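# Close the toy kitchen's fridge door with a robot hand

## Task

Close the toy kitchen's fridge door all the way, keeping both the kitchen and the bread roll on its shelf where they are, and finish with the robot no longer in contact with the door.

## Robot and tools

Robot: two arms, left_arm and right_arm, each ending in a five-finger hand. right_arm has a right hand and left_arm a mirrored left hand. Calibrated bases in the scene frame: left_arm at (0, +0.220, +0.003) m, right_arm at (+0.047, -0.271, +0.044) m, both turned only slightly about z. A camera stand sits behind the arms.

Scene frame: origin at table-top height, halfway between the arms' nominal bases. +z is up, +x points out over the table, and left_arm is on the +y side. Image left and right do not match these names.

Hand point: a spot fixed to the palm, about 0.05 m in front of it and 0.15 m from the wrist face along the fingers. Its +z runs along straightened fingers, +y points out of the palm, and +x runs across the palm away from the thumb on the right hand (toward the thumb on the left hand). Straight fingertips extend 0.06 to 0.07 m past the point and sit 0.06 m behind it along -y. A wrist bracket on the little-finger side can also strike things.

Row layout (used by execute_actions and move): 28 numbers, each in [-1, 1], always for both arms. Order: left_arm dx, dy, dz, rx, ry, rz; left hand thumb_turn, thumb_bend, index, middle, ring, little, force_limit, speed; then the same 14 for right_arm. The six pose numbers are offsets, not poses: they are measured along scene-frame axes from that arm's Hand target as it stood when the action or move began. 1.0 equals 0.6 m of travel or 180 degrees; rx, ry, rz form a single rotation vector, turning about the Hand target position. All zeros re-requests the current Hand target. Sending an offset again moves further.

Hand numbers are absolute targets: -1 open/straight, +1 closed. thumb_turn +1 puts the thumb opposite the fingers, -1 beside the palm. force_limit maps -1..+1 to about 0..10 N at the fingertip (0..15 N for the two thumb motors). speed rises from near zero at -1 to full at +0.48 and stays full above. There is no 'no change' value: to keep a hand as is, resend the eight hand numbers you last sent; if you never sent any, use its hand_measured plus hand_force_limit and hand_speed. For a pushing job, keeping fingers straight or loosely curled is fine.

execute_actions(actions, cameras): actions is a list of actions; each action is a list of up to 15 rows, one per 1/30 s step, and a short list keeps its last row for the remaining steps. Every row counts from the pose at that action's start. An empty actions list returns state plus images. cameras: list of names, ["all"], or [].

move(target, speed, blend, blocking, cameras): target is one 28-number row or up to 15 rows, each an offset from the same starting Hand targets (not chained). The hand travels a straight path there. speed is top path speed in m/s, 0.002 to 4.3, default 0.25 (turns up to twice that in rad/s); one value or one per target. blend in metres rounds corners between listed targets; 0 stops at each. Paths last 0.5 s to 10 s. blocking=false returns early while the move continues. Moves do not avoid obstacles or the other arm.

wait(seconds 0 to 10), stop() to brake a running move, zoom_image(camera, region [x0, y0, x1, y1], at most 504x504 pixels) on the newest image of that camera, show_instructions() for reference images, finished_scene(scene 1) to end.

Cameras: cam_head_left, cam_head_right, cam_high, cam_low, cam_left_wrist, cam_right_wrist, each 896x504.

Results: end_effector_position (m) and end_effector_quat_wxyz in the scene frame; Hand target (the last commanded pose after clipping, from which the next offsets count); joint positions, velocities (may say within noise), torques (include gravity, offset and noisy); hand_measured, hand_stopped_by (moving, target, force, stalled, fault) and hand_load_n, each six values in motor order. A move adds a 'move:' line: done, off_target, moving, held or fault, plus limits such as paced (pose clipped) or held (steps withheld). done/off_target say nothing about contact. MOTOR HOT and OVER-TEMPERATURE FAULT lines warn of overheating; a faulted arm drops and stays limp for 30 to 60 s.

Behaviour: each step the commanded orientation is clipped to 40 degrees from the measured one. Arms follow loosely and often rest 1 to 3 cm (sometimes 5 cm) below or short of the command even in free air; a further action re-requests the target, and you can add the missing distance as an offset. Small turns can displace the hand point noticeably.

Avoid: fast contact with the door or kitchen (impact grows with speed, and aiming far past the contact presses harder); shoving the kitchen or disturbing the bread roll; anything leaving the table; the two arms touching; paths close to an arm's own base (route around it); pushing toward unreachable poses, which heats motors. To end a push, command the target back behind the hand point, then withdraw so nothing touches the door at the end. Joint ranges (rad): waist ±2.880, shoulder 0 to 3.142, elbow 0 to 3.019, wrist pitch -1.693 to 1.571, wrist yaw ±1.571, wrist roll ±2.094.

Each tool is called after "Call:" in YAML: its name, and indented under it one key for each argument.

Reference images:

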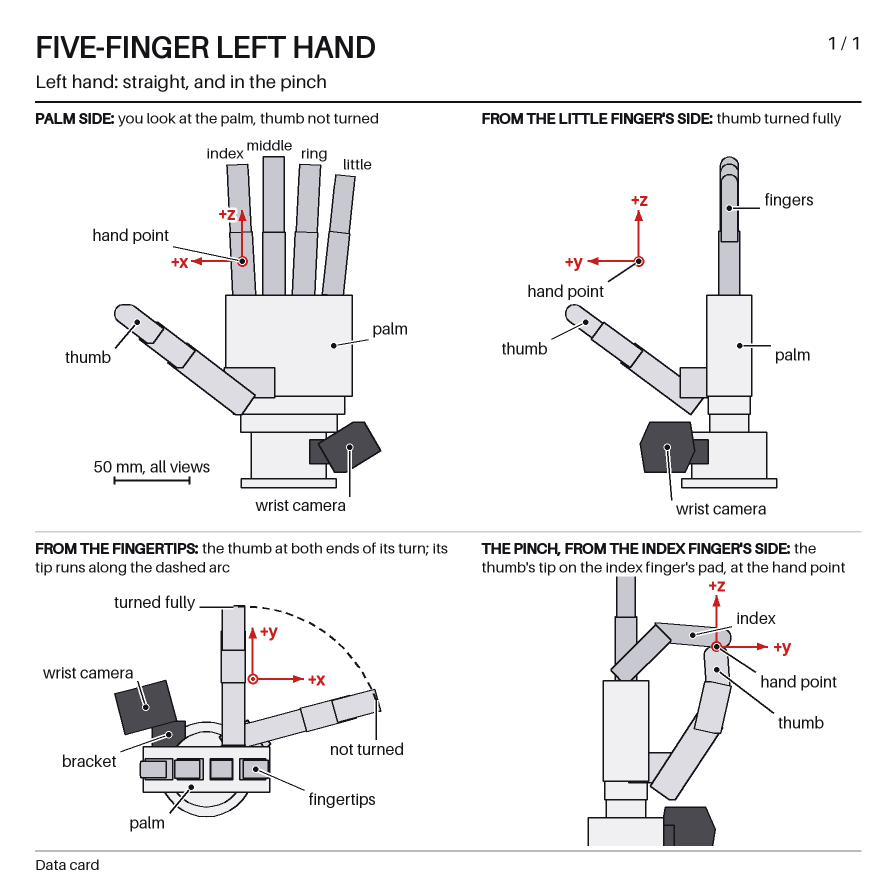

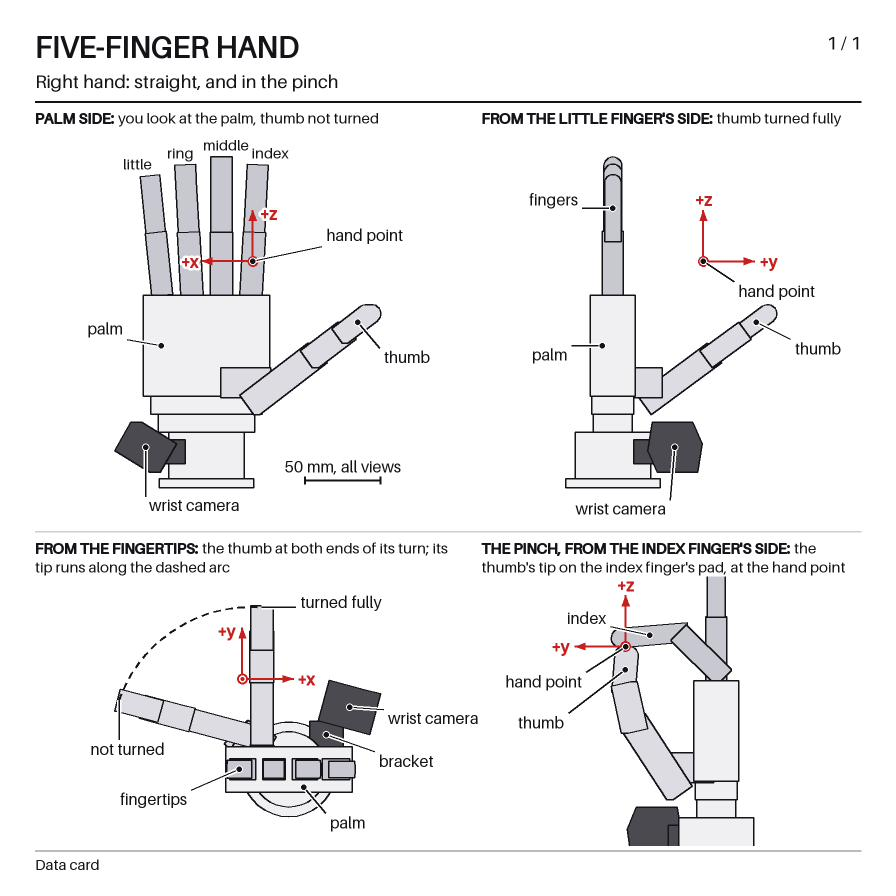

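## Session

Call:
execute_actions:
  actions: []

Scene clock: 0.00 s.
left_arm: end_effector_position=(+0.2929, +0.3774, +0.2409) hand_measured=(-1.000, -1.000, -1.000, -1.000, -1.000, -1.000) hand_load_n=(+0.0, +0.0, +0.5, -0.5, +0.0, +0.0) hand_stopped_by=(target, target, target, target, target, target) hand_force_limit=0.00 hand_speed=-0.80 end_effector_quat_wxyz=(+0.688, -0.439, +0.573, +0.067) | right_arm: end_effector_position=(+0.7421, -0.0117, +0.1310) hand_measured=(-1.000, -1.000, -1.000, -1.000, -1.000, -1.000) hand_load_n=(+0.0, +0.0, +0.0, +0.0, +0.0, +0.0) hand_stopped_by=(target, target, target, target, target, target) hand_force_limit=0.00 hand_speed=-0.80 end_effector_quat_wxyz=(+0.048, +0.755, +0.351, +0.552)
Joint positions: left_arm=[-0.02 0.521 0.339 0.125 -0.743 0.975] | right_arm=[0.443 1.954 1.175 0.379 0.121 -2.042]
Joint velocities: within noise
Joint torques (N m): no reading
Heat: left arm: hottest shoulder 31 °C; right arm: hottest waist 33 °C.
Hand target: left_arm +0.2966, +0.3775, +0.2567; +0.697, -0.440, +0.563, +0.061 | right_arm +0.7501, -0.0075, +0.1475; +0.047, +0.747, +0.346, +0.566

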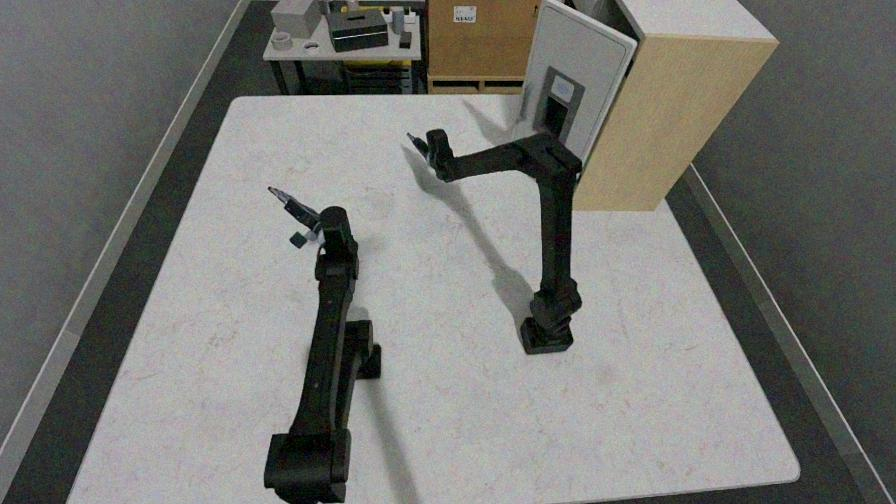

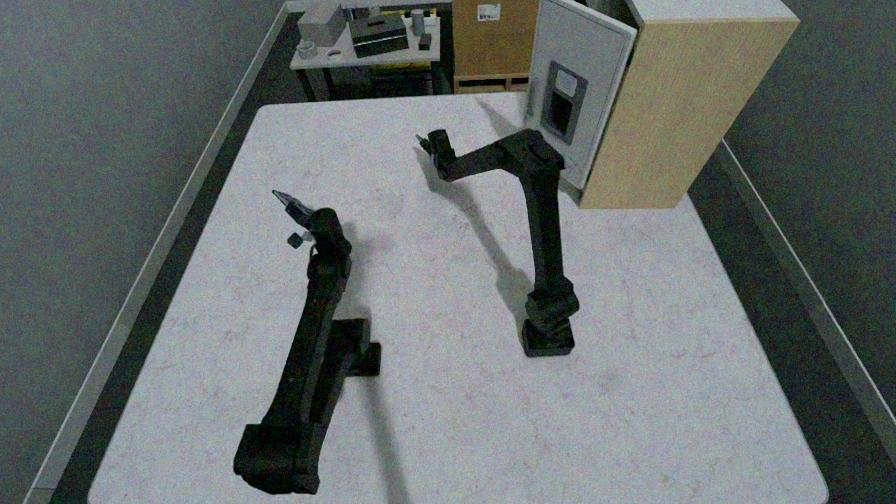

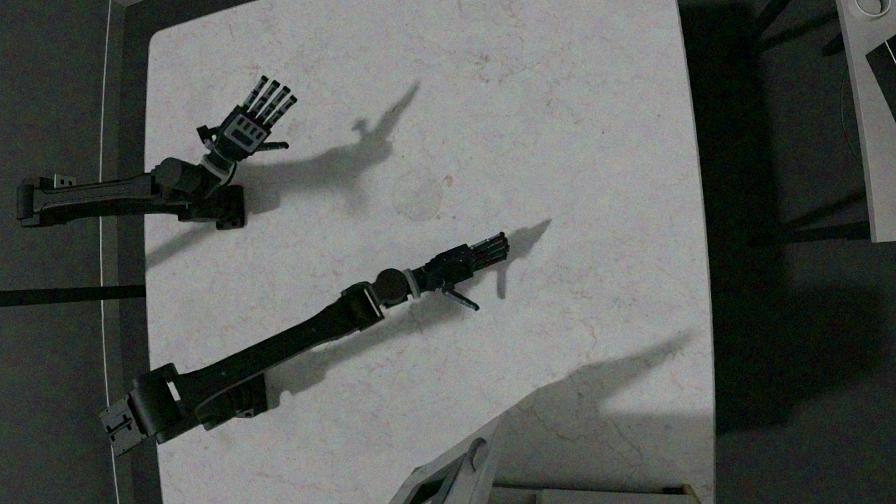

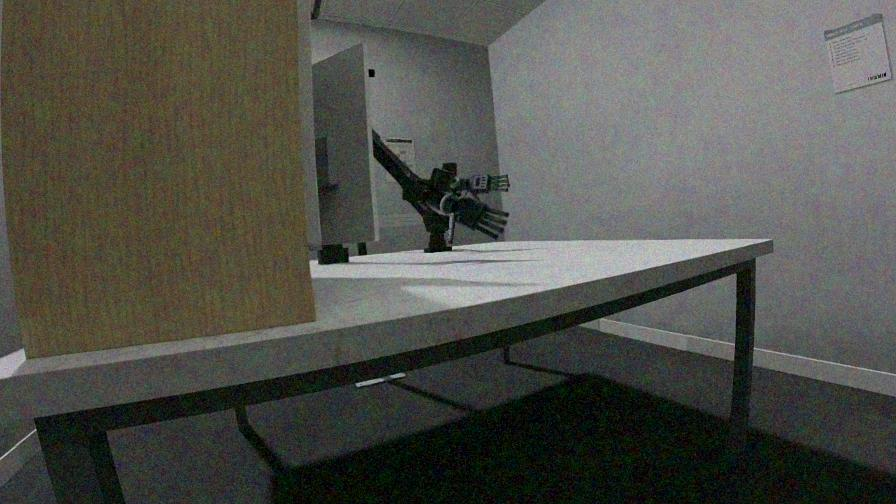

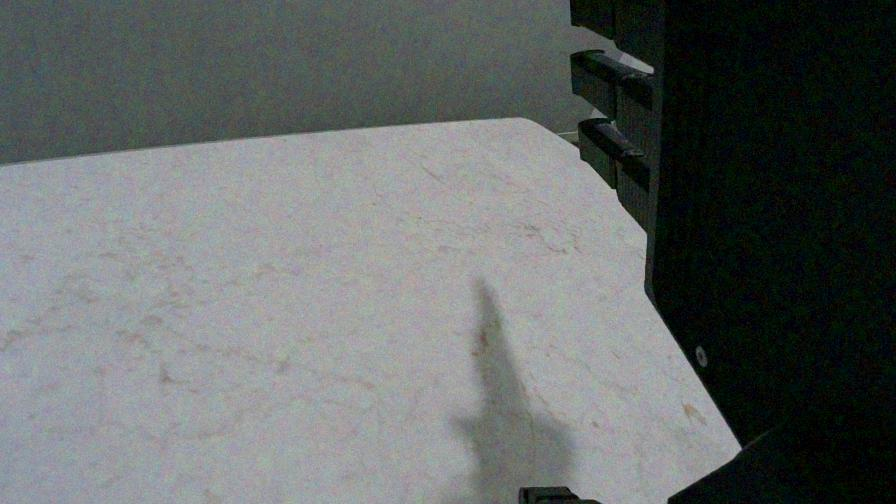

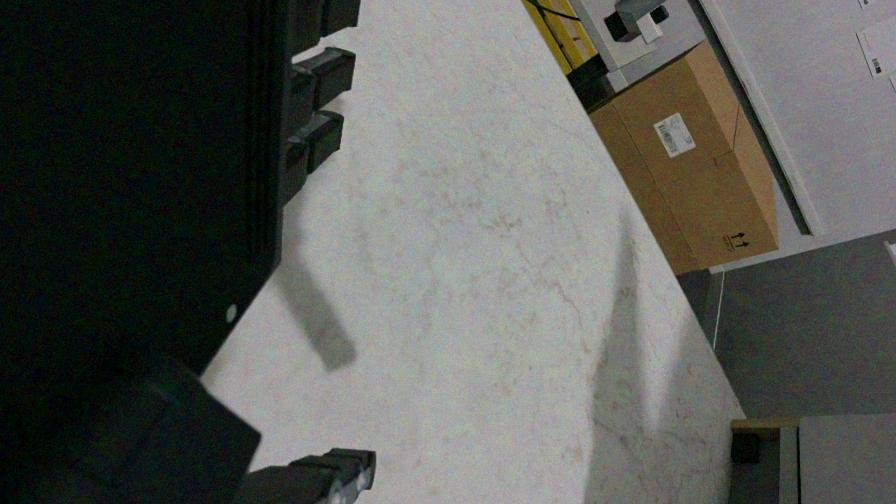

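Call:
zoom_image:
  camera: "cam_high"
  region: [360, 340, 760, 504]

Call:
zoom_image:
  camera: "cam_head_right"
  region: [440, 0, 840, 240]

Call:
zoom_image:
  camera: "cam_head_left"
  region: [440, 0, 840, 240]

Call:
zoom_image:
  camera: "cam_low"
  region: [200, 0, 600, 300]

Call:
zoom_image:
  camera: "cam_right_wrist"
  region: [496, 204, 896, 504]

Scaled by 1.260 from the camera's 896x504 image, which has a finer 1280x720 frame.

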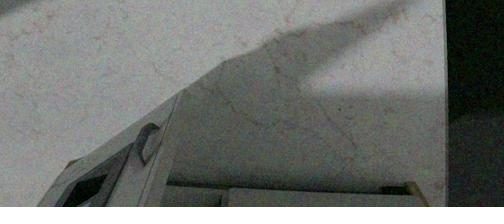

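Scaled by 1.260 from the camera's 896x504 image, which has a finer 1280x720 frame.

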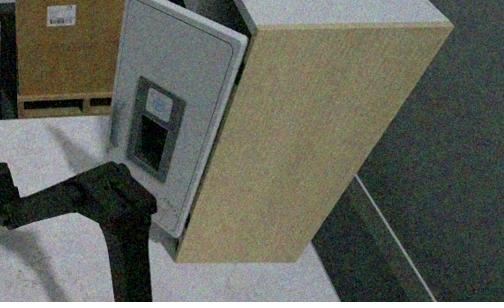

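Scaled by 1.260 from the camera's 896x504 image, which has a finer 1280x720 frame.

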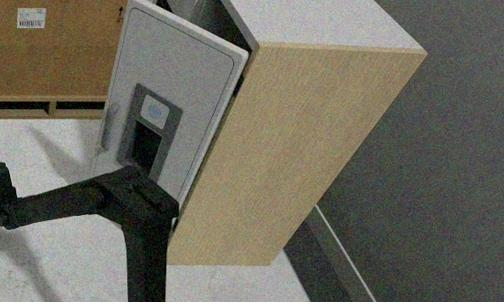

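Scaled by 1.260 from the camera's 896x504 image, which has a finer 1280x720 frame.

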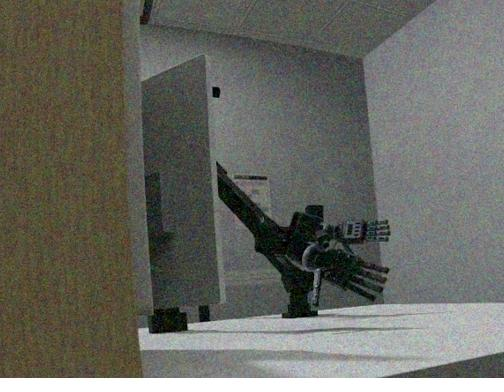

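Scaled by 1.260 from the camera's 896x504 image, which has a finer 1280x720 frame.

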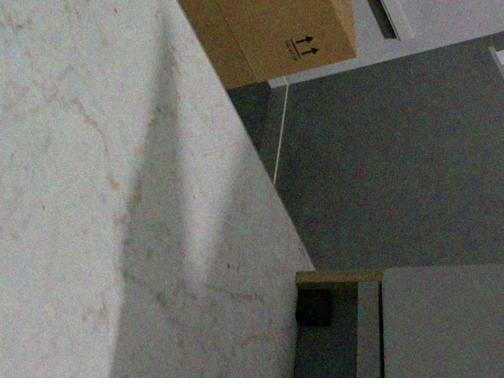

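Call:
move:
  target: [0,0,0,0,0,0,-1,-1,-1,-1,-1,-1,0.0,-0.8,-0.167,-0.07,0.17,0.668,0.046,-0.188,-1,-1,1,1,1,1,-0.2,-0.2]
  speed: 0.4
  cameras: ["cam_head_left","cam_high"]

Scene clock: 104.90 s.
left_arm: end_effector_position=(+0.2929, +0.3774, +0.2409) hand_measured=(-1.000, -1.000, -1.000, -1.000, -1.000, -1.000) hand_load_n=(+0.0, +0.0, +0.0, +0.0, +0.0, +0.0) hand_stopped_by=(target, target, target, target, target, target) hand_force_limit=0.00 hand_speed=-0.80 end_effector_quat_wxyz=(+0.688, -0.439, +0.573, +0.067) | right_arm: end_effector_position=(+0.6489, -0.0405, +0.2439) hand_measured=(-1.000, -1.000, +1.000, +1.000, +1.000, +1.000) hand_load_n=(+0.0, +0.0, +0.0, +0.0, +0.0, +0.0) hand_stopped_by=(target, target, target, target, target, target) hand_force_limit=-0.20 hand_speed=-0.20 end_effector_quat_wxyz=(+0.500, -0.508, +0.492, -0.499)
Joint positions: left_arm=[-0.02 0.521 0.339 0.125 -0.743 0.975] | right_arm=[0.415 1.57 0.862 0.707 0.435 -0.014]
Joint torques (N m): left_arm=[0.73 -0.15 13.35 1.98 -0.2 -0.05] | right_arm=[-2.26 -9.99 8.8 1.62 0.21 0.11]
Heat: left arm: hottest elbow 40 °C; right arm: hottest elbow 41 °C.
Hand target: left_arm +0.2966, +0.3775, +0.2567; +0.697, -0.440, +0.563, +0.061 | right_arm +0.6499, -0.0495, +0.2496; +0.500, -0.500, +0.499, -0.501
Off the commanded pose: left_arm 0.016 m, 2 deg | right_arm 0.011 m, 1 deg.
move: off_target (left_arm, right_arm)
Images, in order (width x height): cam_head_left 896x504, cam_high 896x504.

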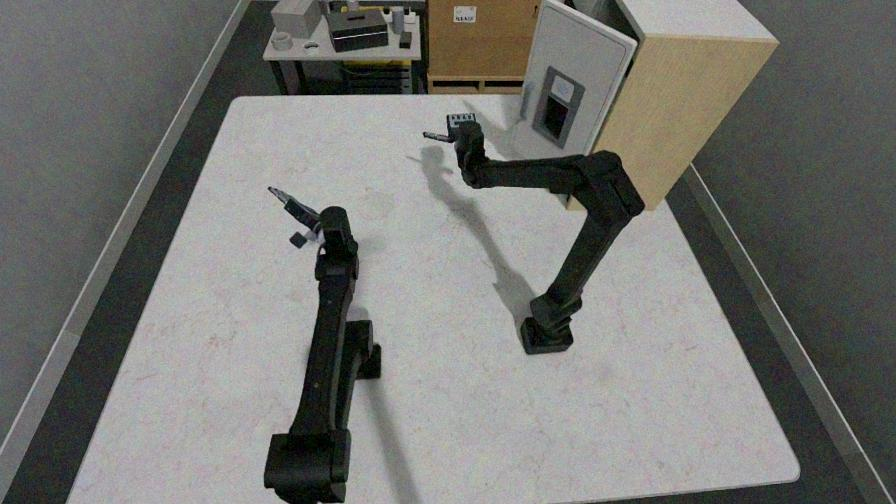

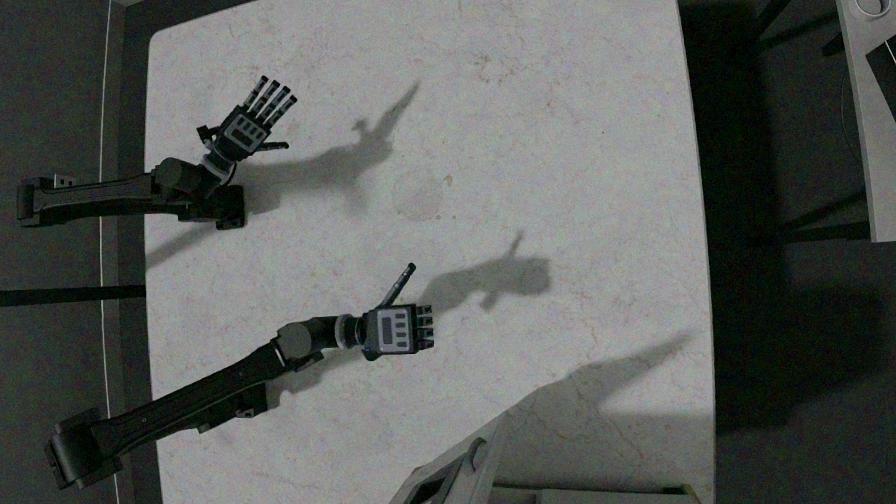

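Call:
move:
  target: [0,0,0,0,0,0,-1,-1,-1,-1,-1,-1,0.0,-0.8,0.133,-0.117,-0.067,0.498,-0.0436,-0.0436,-1,-1,1,1,1,1,-0.2,-0.2]
  speed: 0.4
  cameras: ["all"]

Scene clock: 115.80 s.
left_arm: end_effector_position=(+0.2929, +0.3774, +0.2409) hand_measured=(-1.000, -1.000, -1.000, -1.000, -1.000, -1.000) hand_load_n=(+0.0, +0.0, +0.0, -0.5, +0.0, +0.0) hand_stopped_by=(target, target, target, target, target, target) hand_force_limit=0.00 hand_speed=-0.80 end_effector_quat_wxyz=(+0.688, -0.439, +0.573, +0.067) | right_arm: end_effector_position=(+0.7162, -0.1164, +0.1922) hand_measured=(-1.000, -1.000, +1.000, +1.000, +1.000, +1.000) hand_load_n=(-0.5, +0.0, +0.0, +0.0, +0.0, +0.0) hand_stopped_by=(target, target, target, target, target, target) hand_force_limit=-0.20 hand_speed=-0.20 end_effector_quat_wxyz=(+0.689, +0.046, +0.720, -0.069)
Joint positions: left_arm=[-0.02 0.521 0.339 0.125 -0.743 0.975] | right_arm=[0.228 1.927 0.883 0.998 0.428 1.555]
Joint torques (N m): left_arm=[1.03 0.15 13.3 1.98 -0.16 -0.05] | right_arm=[-1.9 -10.58 10.22 3.04 0.24 0.12]
Heat: left arm: hottest elbow 40 °C; right arm: hottest elbow 41 °C.
Hand target: left_arm +0.2966, +0.3775, +0.2567; +0.697, -0.440, +0.563, +0.061 | right_arm +0.7297, -0.1197, +0.2095; +0.704, +0.060, +0.704, -0.063
Off the commanded pose: left_arm 0.016 m, 2 deg | right_arm 0.022 m, 3 deg.
move: off_target (left_arm, right_arm)

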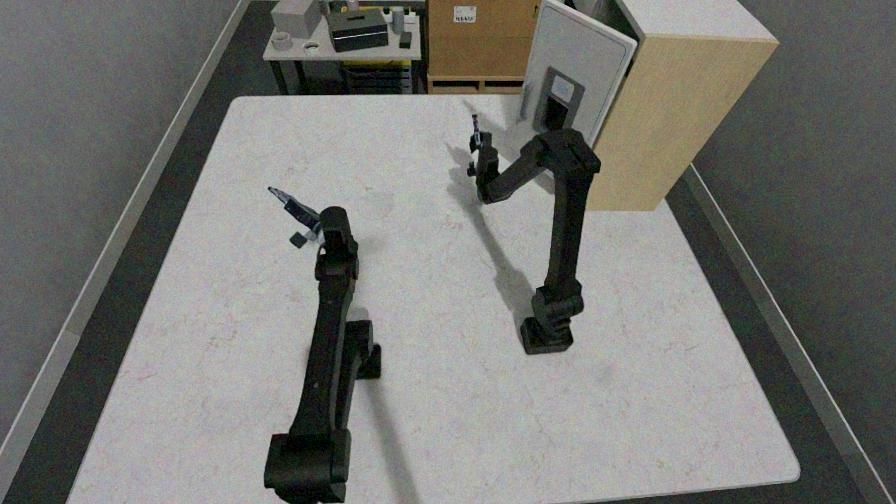

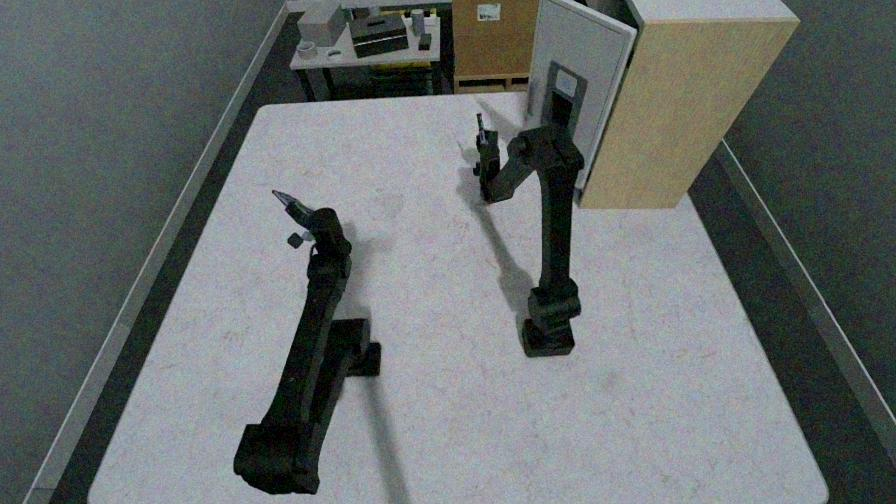

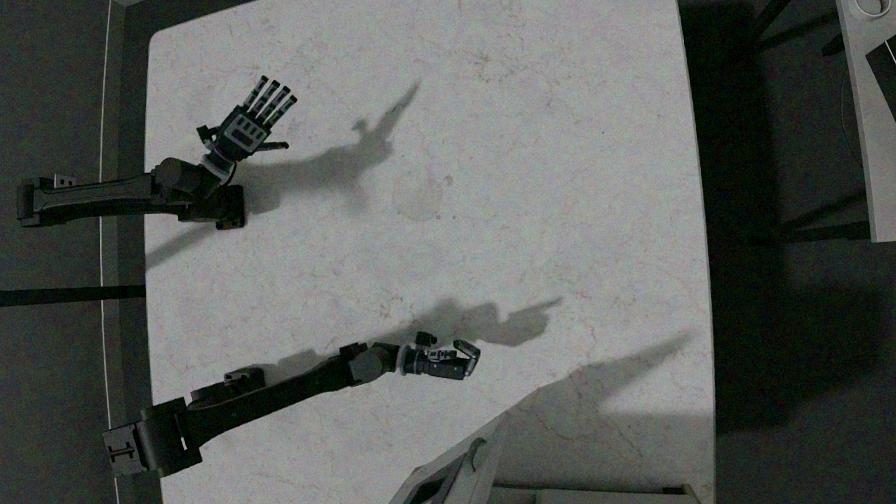

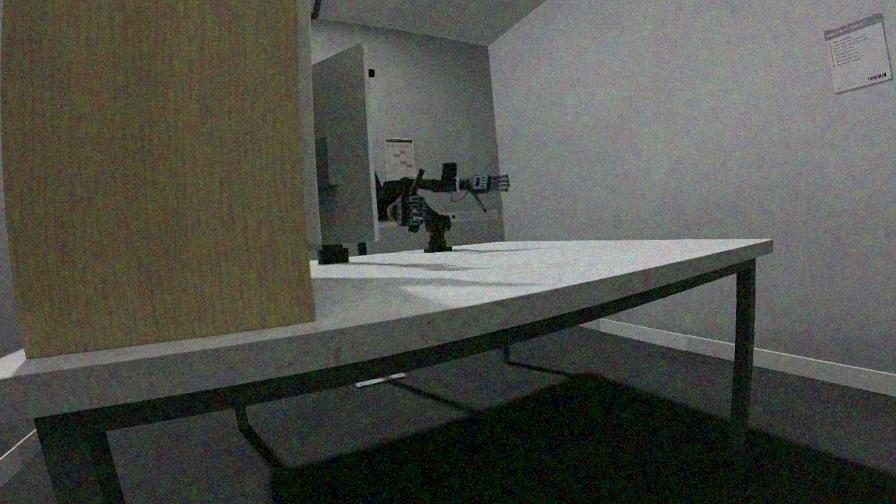

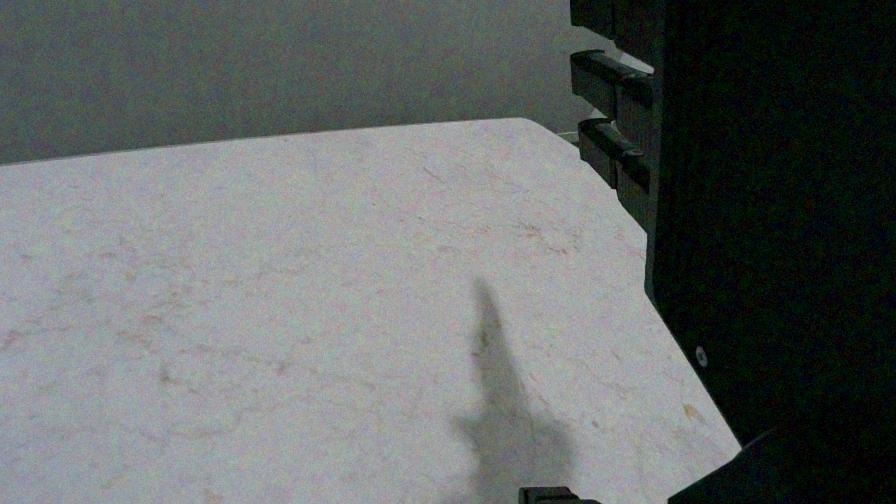

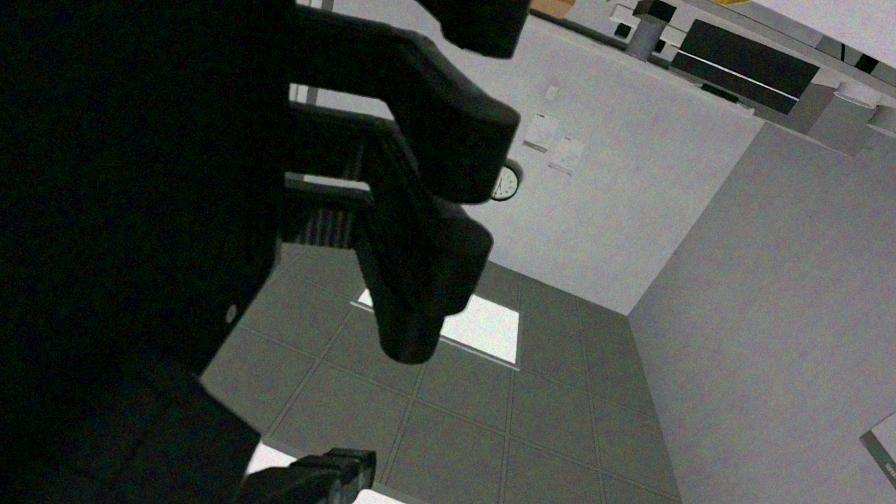

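Call:
move:
  target: [0,0,0,0,0,0,-1,-1,-1,-1,-1,-1,0.0,-0.8,0.06,-0.17,-0.035,0,0,0,-1,-1,1,1,1,1,-0.2,-0.2]
  speed: 0.2
  cameras: ["cam_head_left","cam_head_right","cam_high","cam_low"]

Call:
zoom_image:
  camera: "cam_low"
  region: [280, 20, 560, 300]

Call:
zoom_image:
  camera: "cam_high"
  region: [380, 304, 720, 504]

Call:
zoom_image:
  camera: "cam_head_left"
  region: [450, 40, 690, 230]

Scene clock: 124.63 s.
left_arm: end_effector_position=(+0.2929, +0.3774, +0.2409) hand_measured=(-1.000, -1.000, -1.000, -1.000, -1.000, -1.000) hand_load_n=(+0.0, +0.0, +0.0, -0.5, +0.0, +0.0) hand_stopped_by=(target, target, target, target, target, target) hand_force_limit=0.00 hand_speed=-0.80 end_effector_quat_wxyz=(+0.688, -0.439, +0.573, +0.067) | right_arm: end_effector_position=(+0.7536, -0.2213, +0.1718) hand_measured=(-1.000, -1.000, +1.000, +1.000, +1.000, +1.000) hand_load_n=(-0.5, +0.0, +0.0, +0.0, +0.0, +0.0) hand_stopped_by=(target, target, target, target, target, target) hand_force_limit=-0.20 hand_speed=-0.20 end_effector_quat_wxyz=(+0.687, +0.054, +0.721, -0.070)
Joint positions: left_arm=[-0.02 0.521 0.339 0.125 -0.743 0.975] | right_arm=[0.012 2.008 0.948 1.013 0.225 1.555]
Joint torques (N m): left_arm=[1.44 -0.5 13.27 1.94 -0.13 -0.06] | right_arm=[-0.97 -11.34 10.07 3.28 0 0.11]
Heat: left arm: hottest elbow 41 °C; right arm: hottest elbow 42 °C.
Hand target: left_arm +0.2966, +0.3775, +0.2567; +0.697, -0.440, +0.563, +0.061 | right_arm +0.7658, -0.2217, +0.1884; +0.704, +0.060, +0.704, -0.063
Off the commanded pose: left_arm 0.016 m, 2 deg | right_arm 0.021 m, 3 deg.
move: off_target (left_arm, right_arm)
Images, in order (width x height): cam_head_left 896x504, cam_head_right 896x504, cam_high 896x504, cam_low 896x504.

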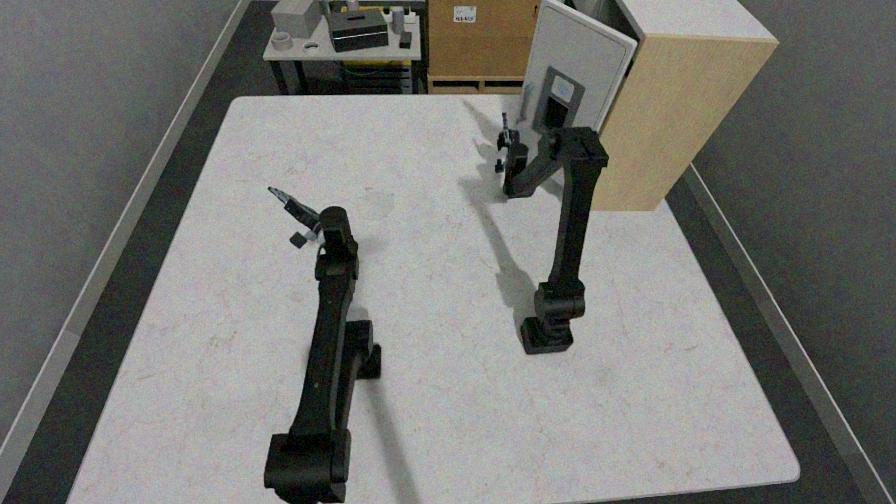

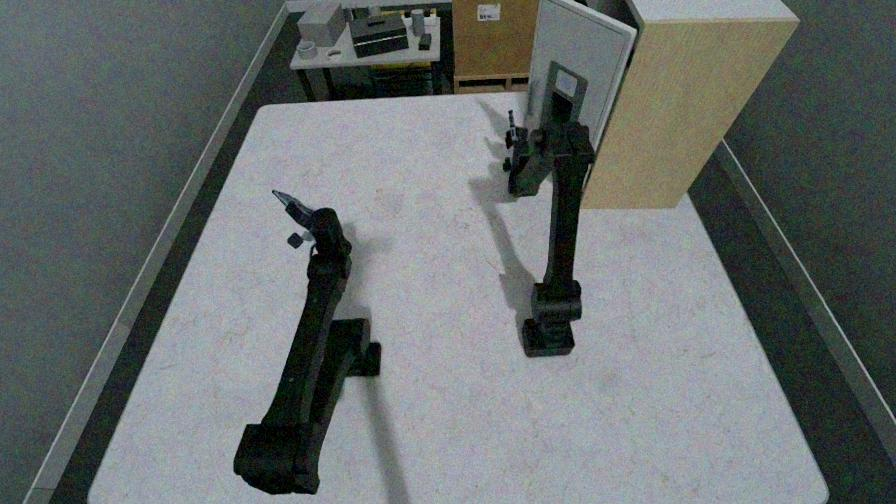

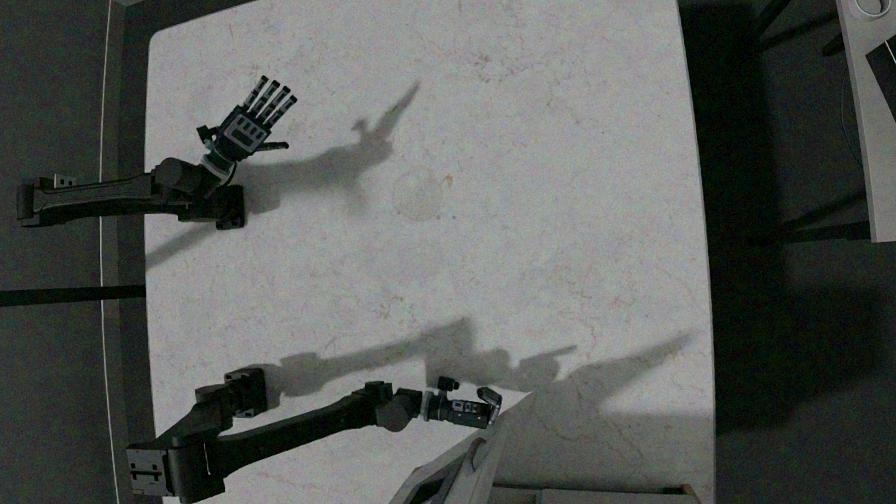

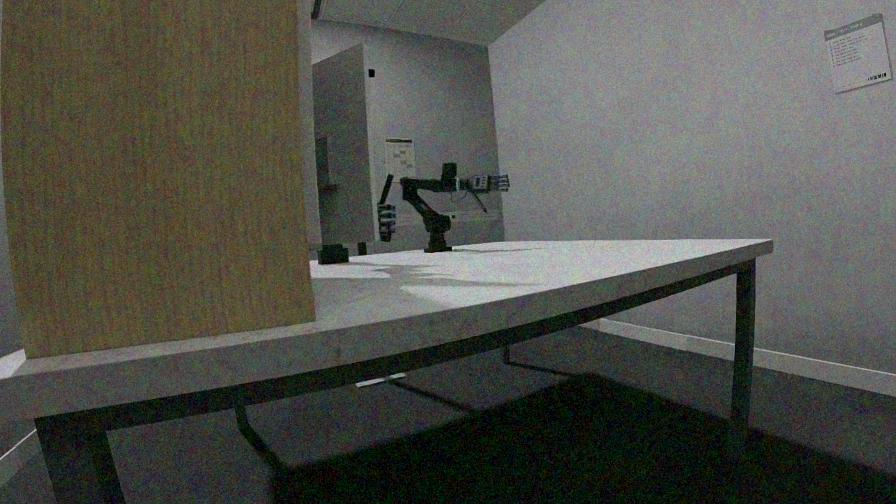

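Scaled by 1.800 from the camera's 896x504 image, which has a finer 1280x720 frame.

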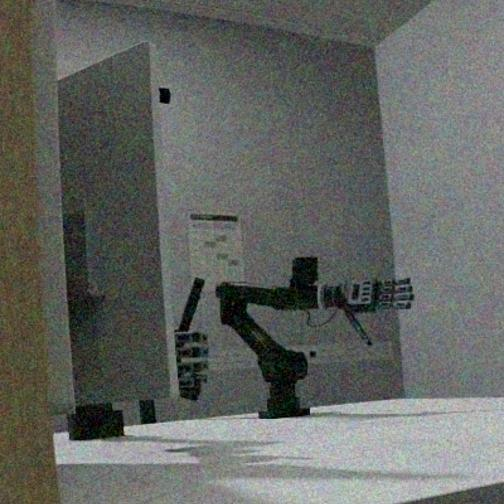

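Scaled by 1.482 from the camera's 896x504 image, which has a finer 1280x720 frame.

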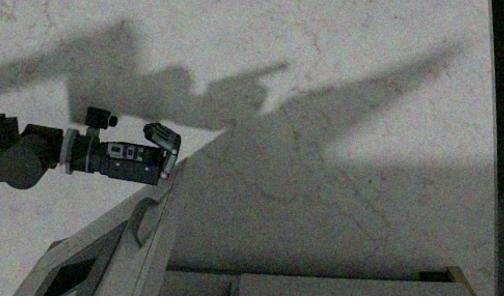

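Scaled by 2.100 from the camera's 896x504 image, which has a finer 1280x720 frame.

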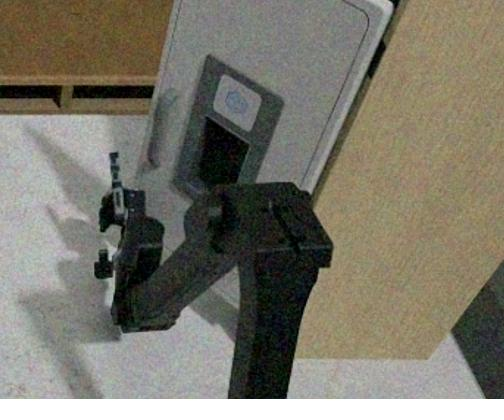

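Call:
move:
  target:
    - [0,0,0,0,0,0,-1,-1,-1,-1,-1,-1,0.0,-0.8,-0.11,0,0.015,0,0,0,-1,-1,1,1,1,1,-0.2,-0.2]
    - [0,0,0,0,0,0,-1,-1,-1,-1,-1,-1,0.0,-0.8,-0.11,-0.1,0.015,0,0,-0.02,-1,-1,1,1,1,1,-0.2,-0.2]
  speed: [0.2,0.1]
  blend: 0.02
  cameras: ["cam_head_left","cam_head_right","cam_high","cam_low"]

Call:
zoom_image:
  camera: "cam_high"
  region: [380, 304, 720, 504]

Call:
zoom_image:
  camera: "cam_head_left"
  region: [450, 40, 690, 230]

Scene clock: 146.37 s.
left_arm: end_effector_position=(+0.2929, +0.3774, +0.2409) hand_measured=(-1.000, -1.000, -1.000, -1.000, -1.000, -1.000) hand_load_n=(+0.0, +0.0, +0.0, +0.0, -0.5, +0.0) hand_stopped_by=(target, target, target, target, target, target) hand_force_limit=0.00 hand_speed=-0.80 end_effector_quat_wxyz=(+0.688, -0.439, +0.573, +0.067) | right_arm: end_effector_position=(+0.7013, -0.2739, +0.1804) hand_measured=(-1.000, -1.000, +1.000, +1.000, +1.000, +1.000) hand_load_n=(-0.5, +0.0, +0.0, +0.0, +0.0, +0.0) hand_stopped_by=(target, target, target, target, target, target) hand_force_limit=-0.20 hand_speed=-0.20 end_effector_quat_wxyz=(+0.688, +0.074, +0.716, -0.087)
Joint positions: left_arm=[-0.02 0.521 0.339 0.125 -0.743 0.975] | right_arm=[-0.075 1.92 0.786 1.096 0.19 1.556]
Joint torques (N m): left_arm=[0.26 0.09 13 1.91 -0.16 0] | right_arm=[-2.26 -11.58 5.85 3.29 -0.08 0.14]
Heat: left arm: hottest elbow 41 °C; right arm: hottest elbow 41 °C.
Hand target: left_arm +0.2966, +0.3775, +0.2567; +0.697, -0.440, +0.563, +0.061 | right_arm +0.6997, -0.2817, +0.1975; +0.702, +0.082, +0.702, -0.085
Off the commanded pose: left_arm 0.016 m, 2 deg | right_arm 0.019 m, 2 deg.
move: off_target (left_arm, right_arm)
Images, in order (width x height): cam_head_left 896x504, cam_head_right 896x504, cam_high 896x504, cam_low 896x504.

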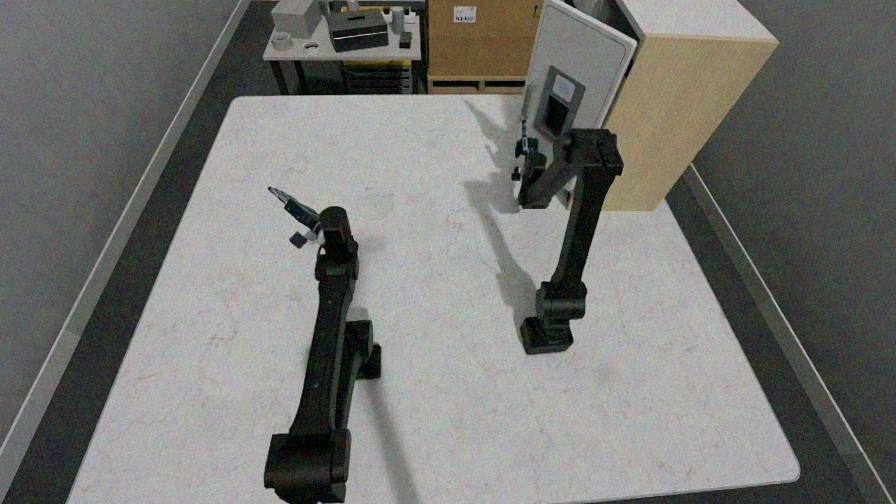

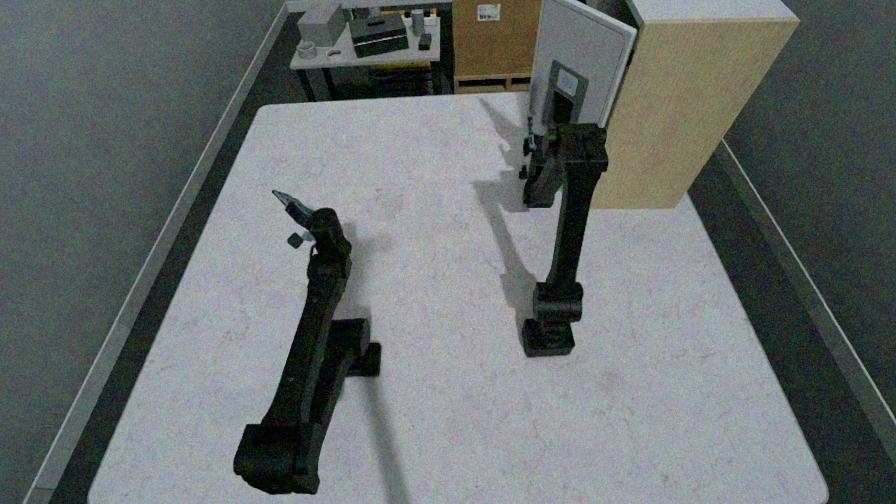

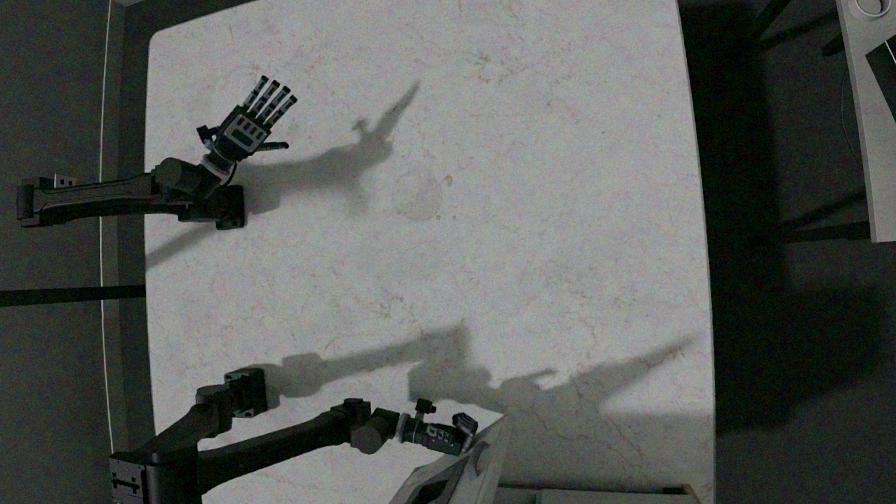

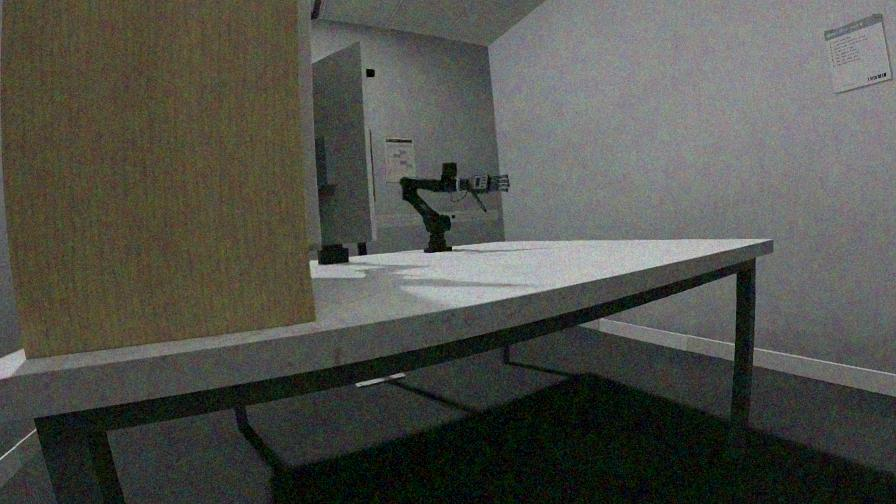

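Scaled by 1.482 from the camera's 896x504 image, which has a finer 1280x720 frame.

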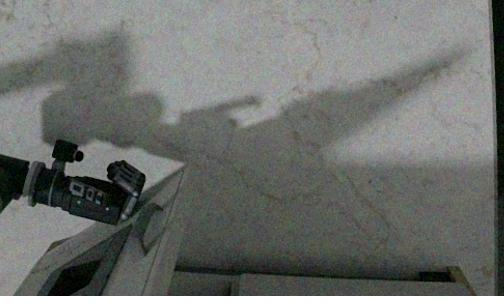

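Scaled by 2.100 from the camera's 896x504 image, which has a finer 1280x720 frame.

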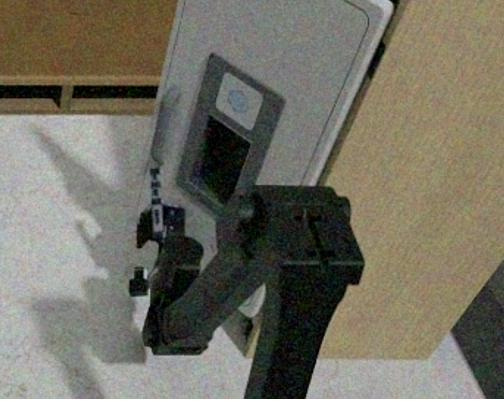

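Call:
move:
  target:
    - [0,0,0,0,0,0,-1,-1,-1,-1,-1,-1,0.0,-0.8,-0.03,0.015,0,0,0,0,-1,-1,1,1,1,1,-0.2,-0.2]
    - [0,0,0,0,0,0,-1,-1,-1,-1,-1,-1,0.0,-0.8,-0.03,-0.06,0,0,0,-0.02,-1,-1,1,1,1,1,-0.2,-0.2]
  speed: [0.1,0.06]
  blend: 0.01
  cameras: ["cam_head_left","cam_high","cam_low"]

Call:
zoom_image:
  camera: "cam_high"
  region: [380, 304, 720, 504]

Call:
zoom_image:
  camera: "cam_head_left"
  region: [450, 0, 690, 230]

Scene clock: 156.57 s.
left_arm: end_effector_position=(+0.2929, +0.3774, +0.2409) hand_measured=(-1.000, -1.000, -1.000, -1.000, -1.000, -1.000) hand_load_n=(+0.0, +0.0, +0.5, +0.0, +0.0, +0.0) hand_stopped_by=(target, target, target, target, target, target) hand_force_limit=0.00 hand_speed=-0.80 end_effector_quat_wxyz=(+0.688, -0.439, +0.573, +0.067) | right_arm: end_effector_position=(+0.6829, -0.3095, +0.1803) hand_measured=(-1.000, -1.000, +1.000, +1.000, +1.000, +1.000) hand_load_n=(+0.0, +0.0, +0.0, +0.0, +0.0, +0.0) hand_stopped_by=(target, target, target, target, target, target) hand_force_limit=-0.20 hand_speed=-0.20 end_effector_quat_wxyz=(+0.685, +0.096, +0.714, -0.108)
Joint positions: left_arm=[-0.02 0.521 0.339 0.125 -0.743 0.975] | right_arm=[-0.13 1.896 0.736 1.122 0.196 1.556]
Joint torques (N m): left_arm=[-0.38 -0.56 13.37 2 -0.23 -0.03] | right_arm=[-2.49 -11.28 5.79 3.32 0.03 0.11]
Heat: left arm: hottest elbow 41 °C; right arm: hottest elbow 41 °C.
Hand target: left_arm +0.2966, +0.3775, +0.2567; +0.697, -0.440, +0.563, +0.061 | right_arm +0.6817, -0.3179, +0.1973; +0.699, +0.104, +0.699, -0.107
Off the commanded pose: left_arm 0.016 m, 2 deg | right_arm 0.019 m, 3 deg.
move: off_target (left_arm, right_arm)
Images, in order (width x height): cam_head_left 896x504, cam_high 896x504, cam_low 896x504.

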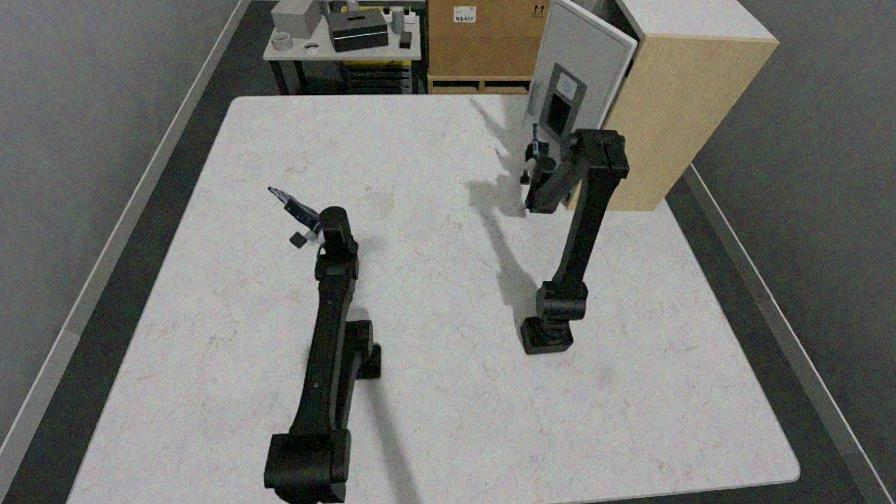

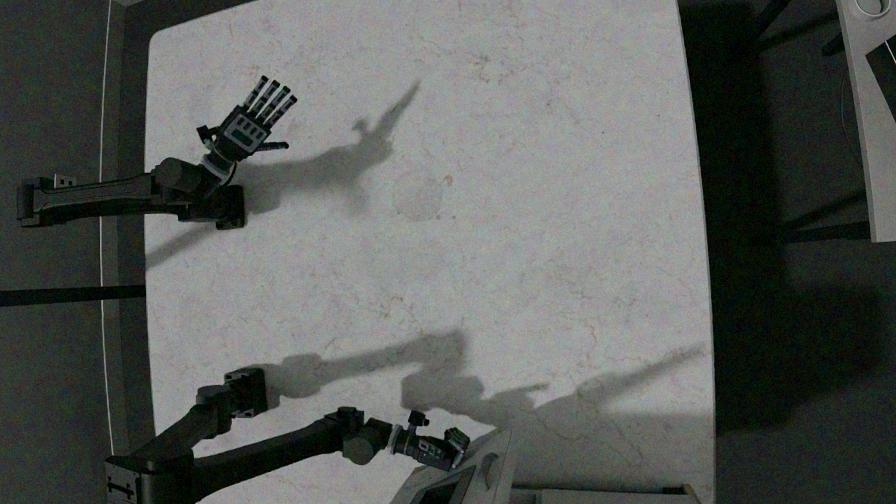

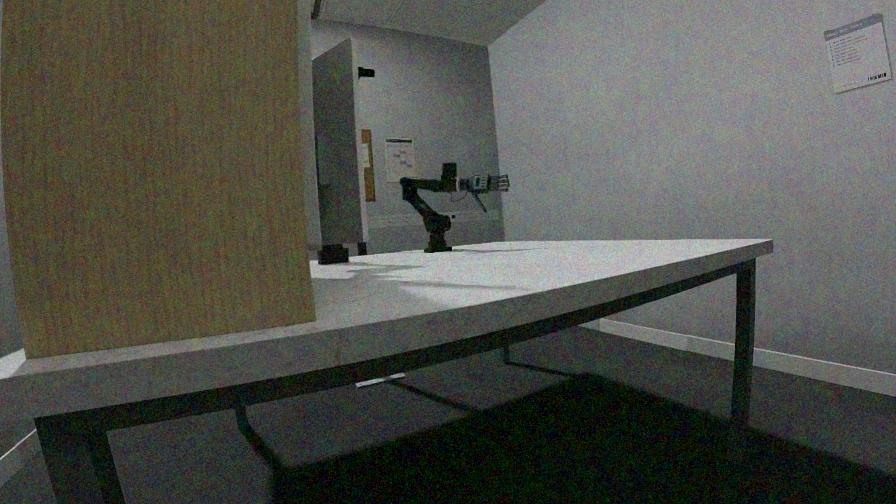

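Scaled by 1.482 from the camera's 896x504 image, which has a finer 1280x720 frame.

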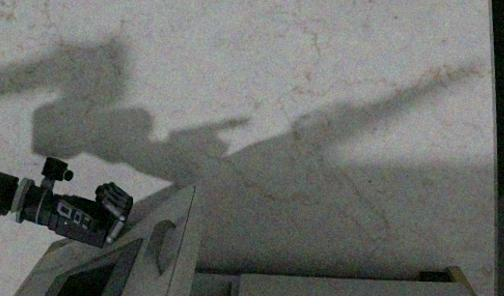

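Scaled by 2.100 from the camera's 896x504 image, which has a finer 1280x720 frame.

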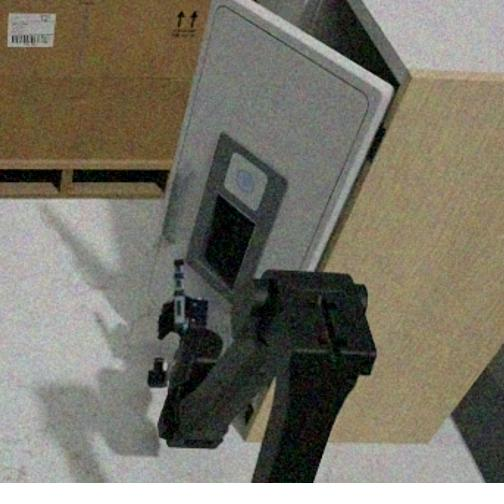

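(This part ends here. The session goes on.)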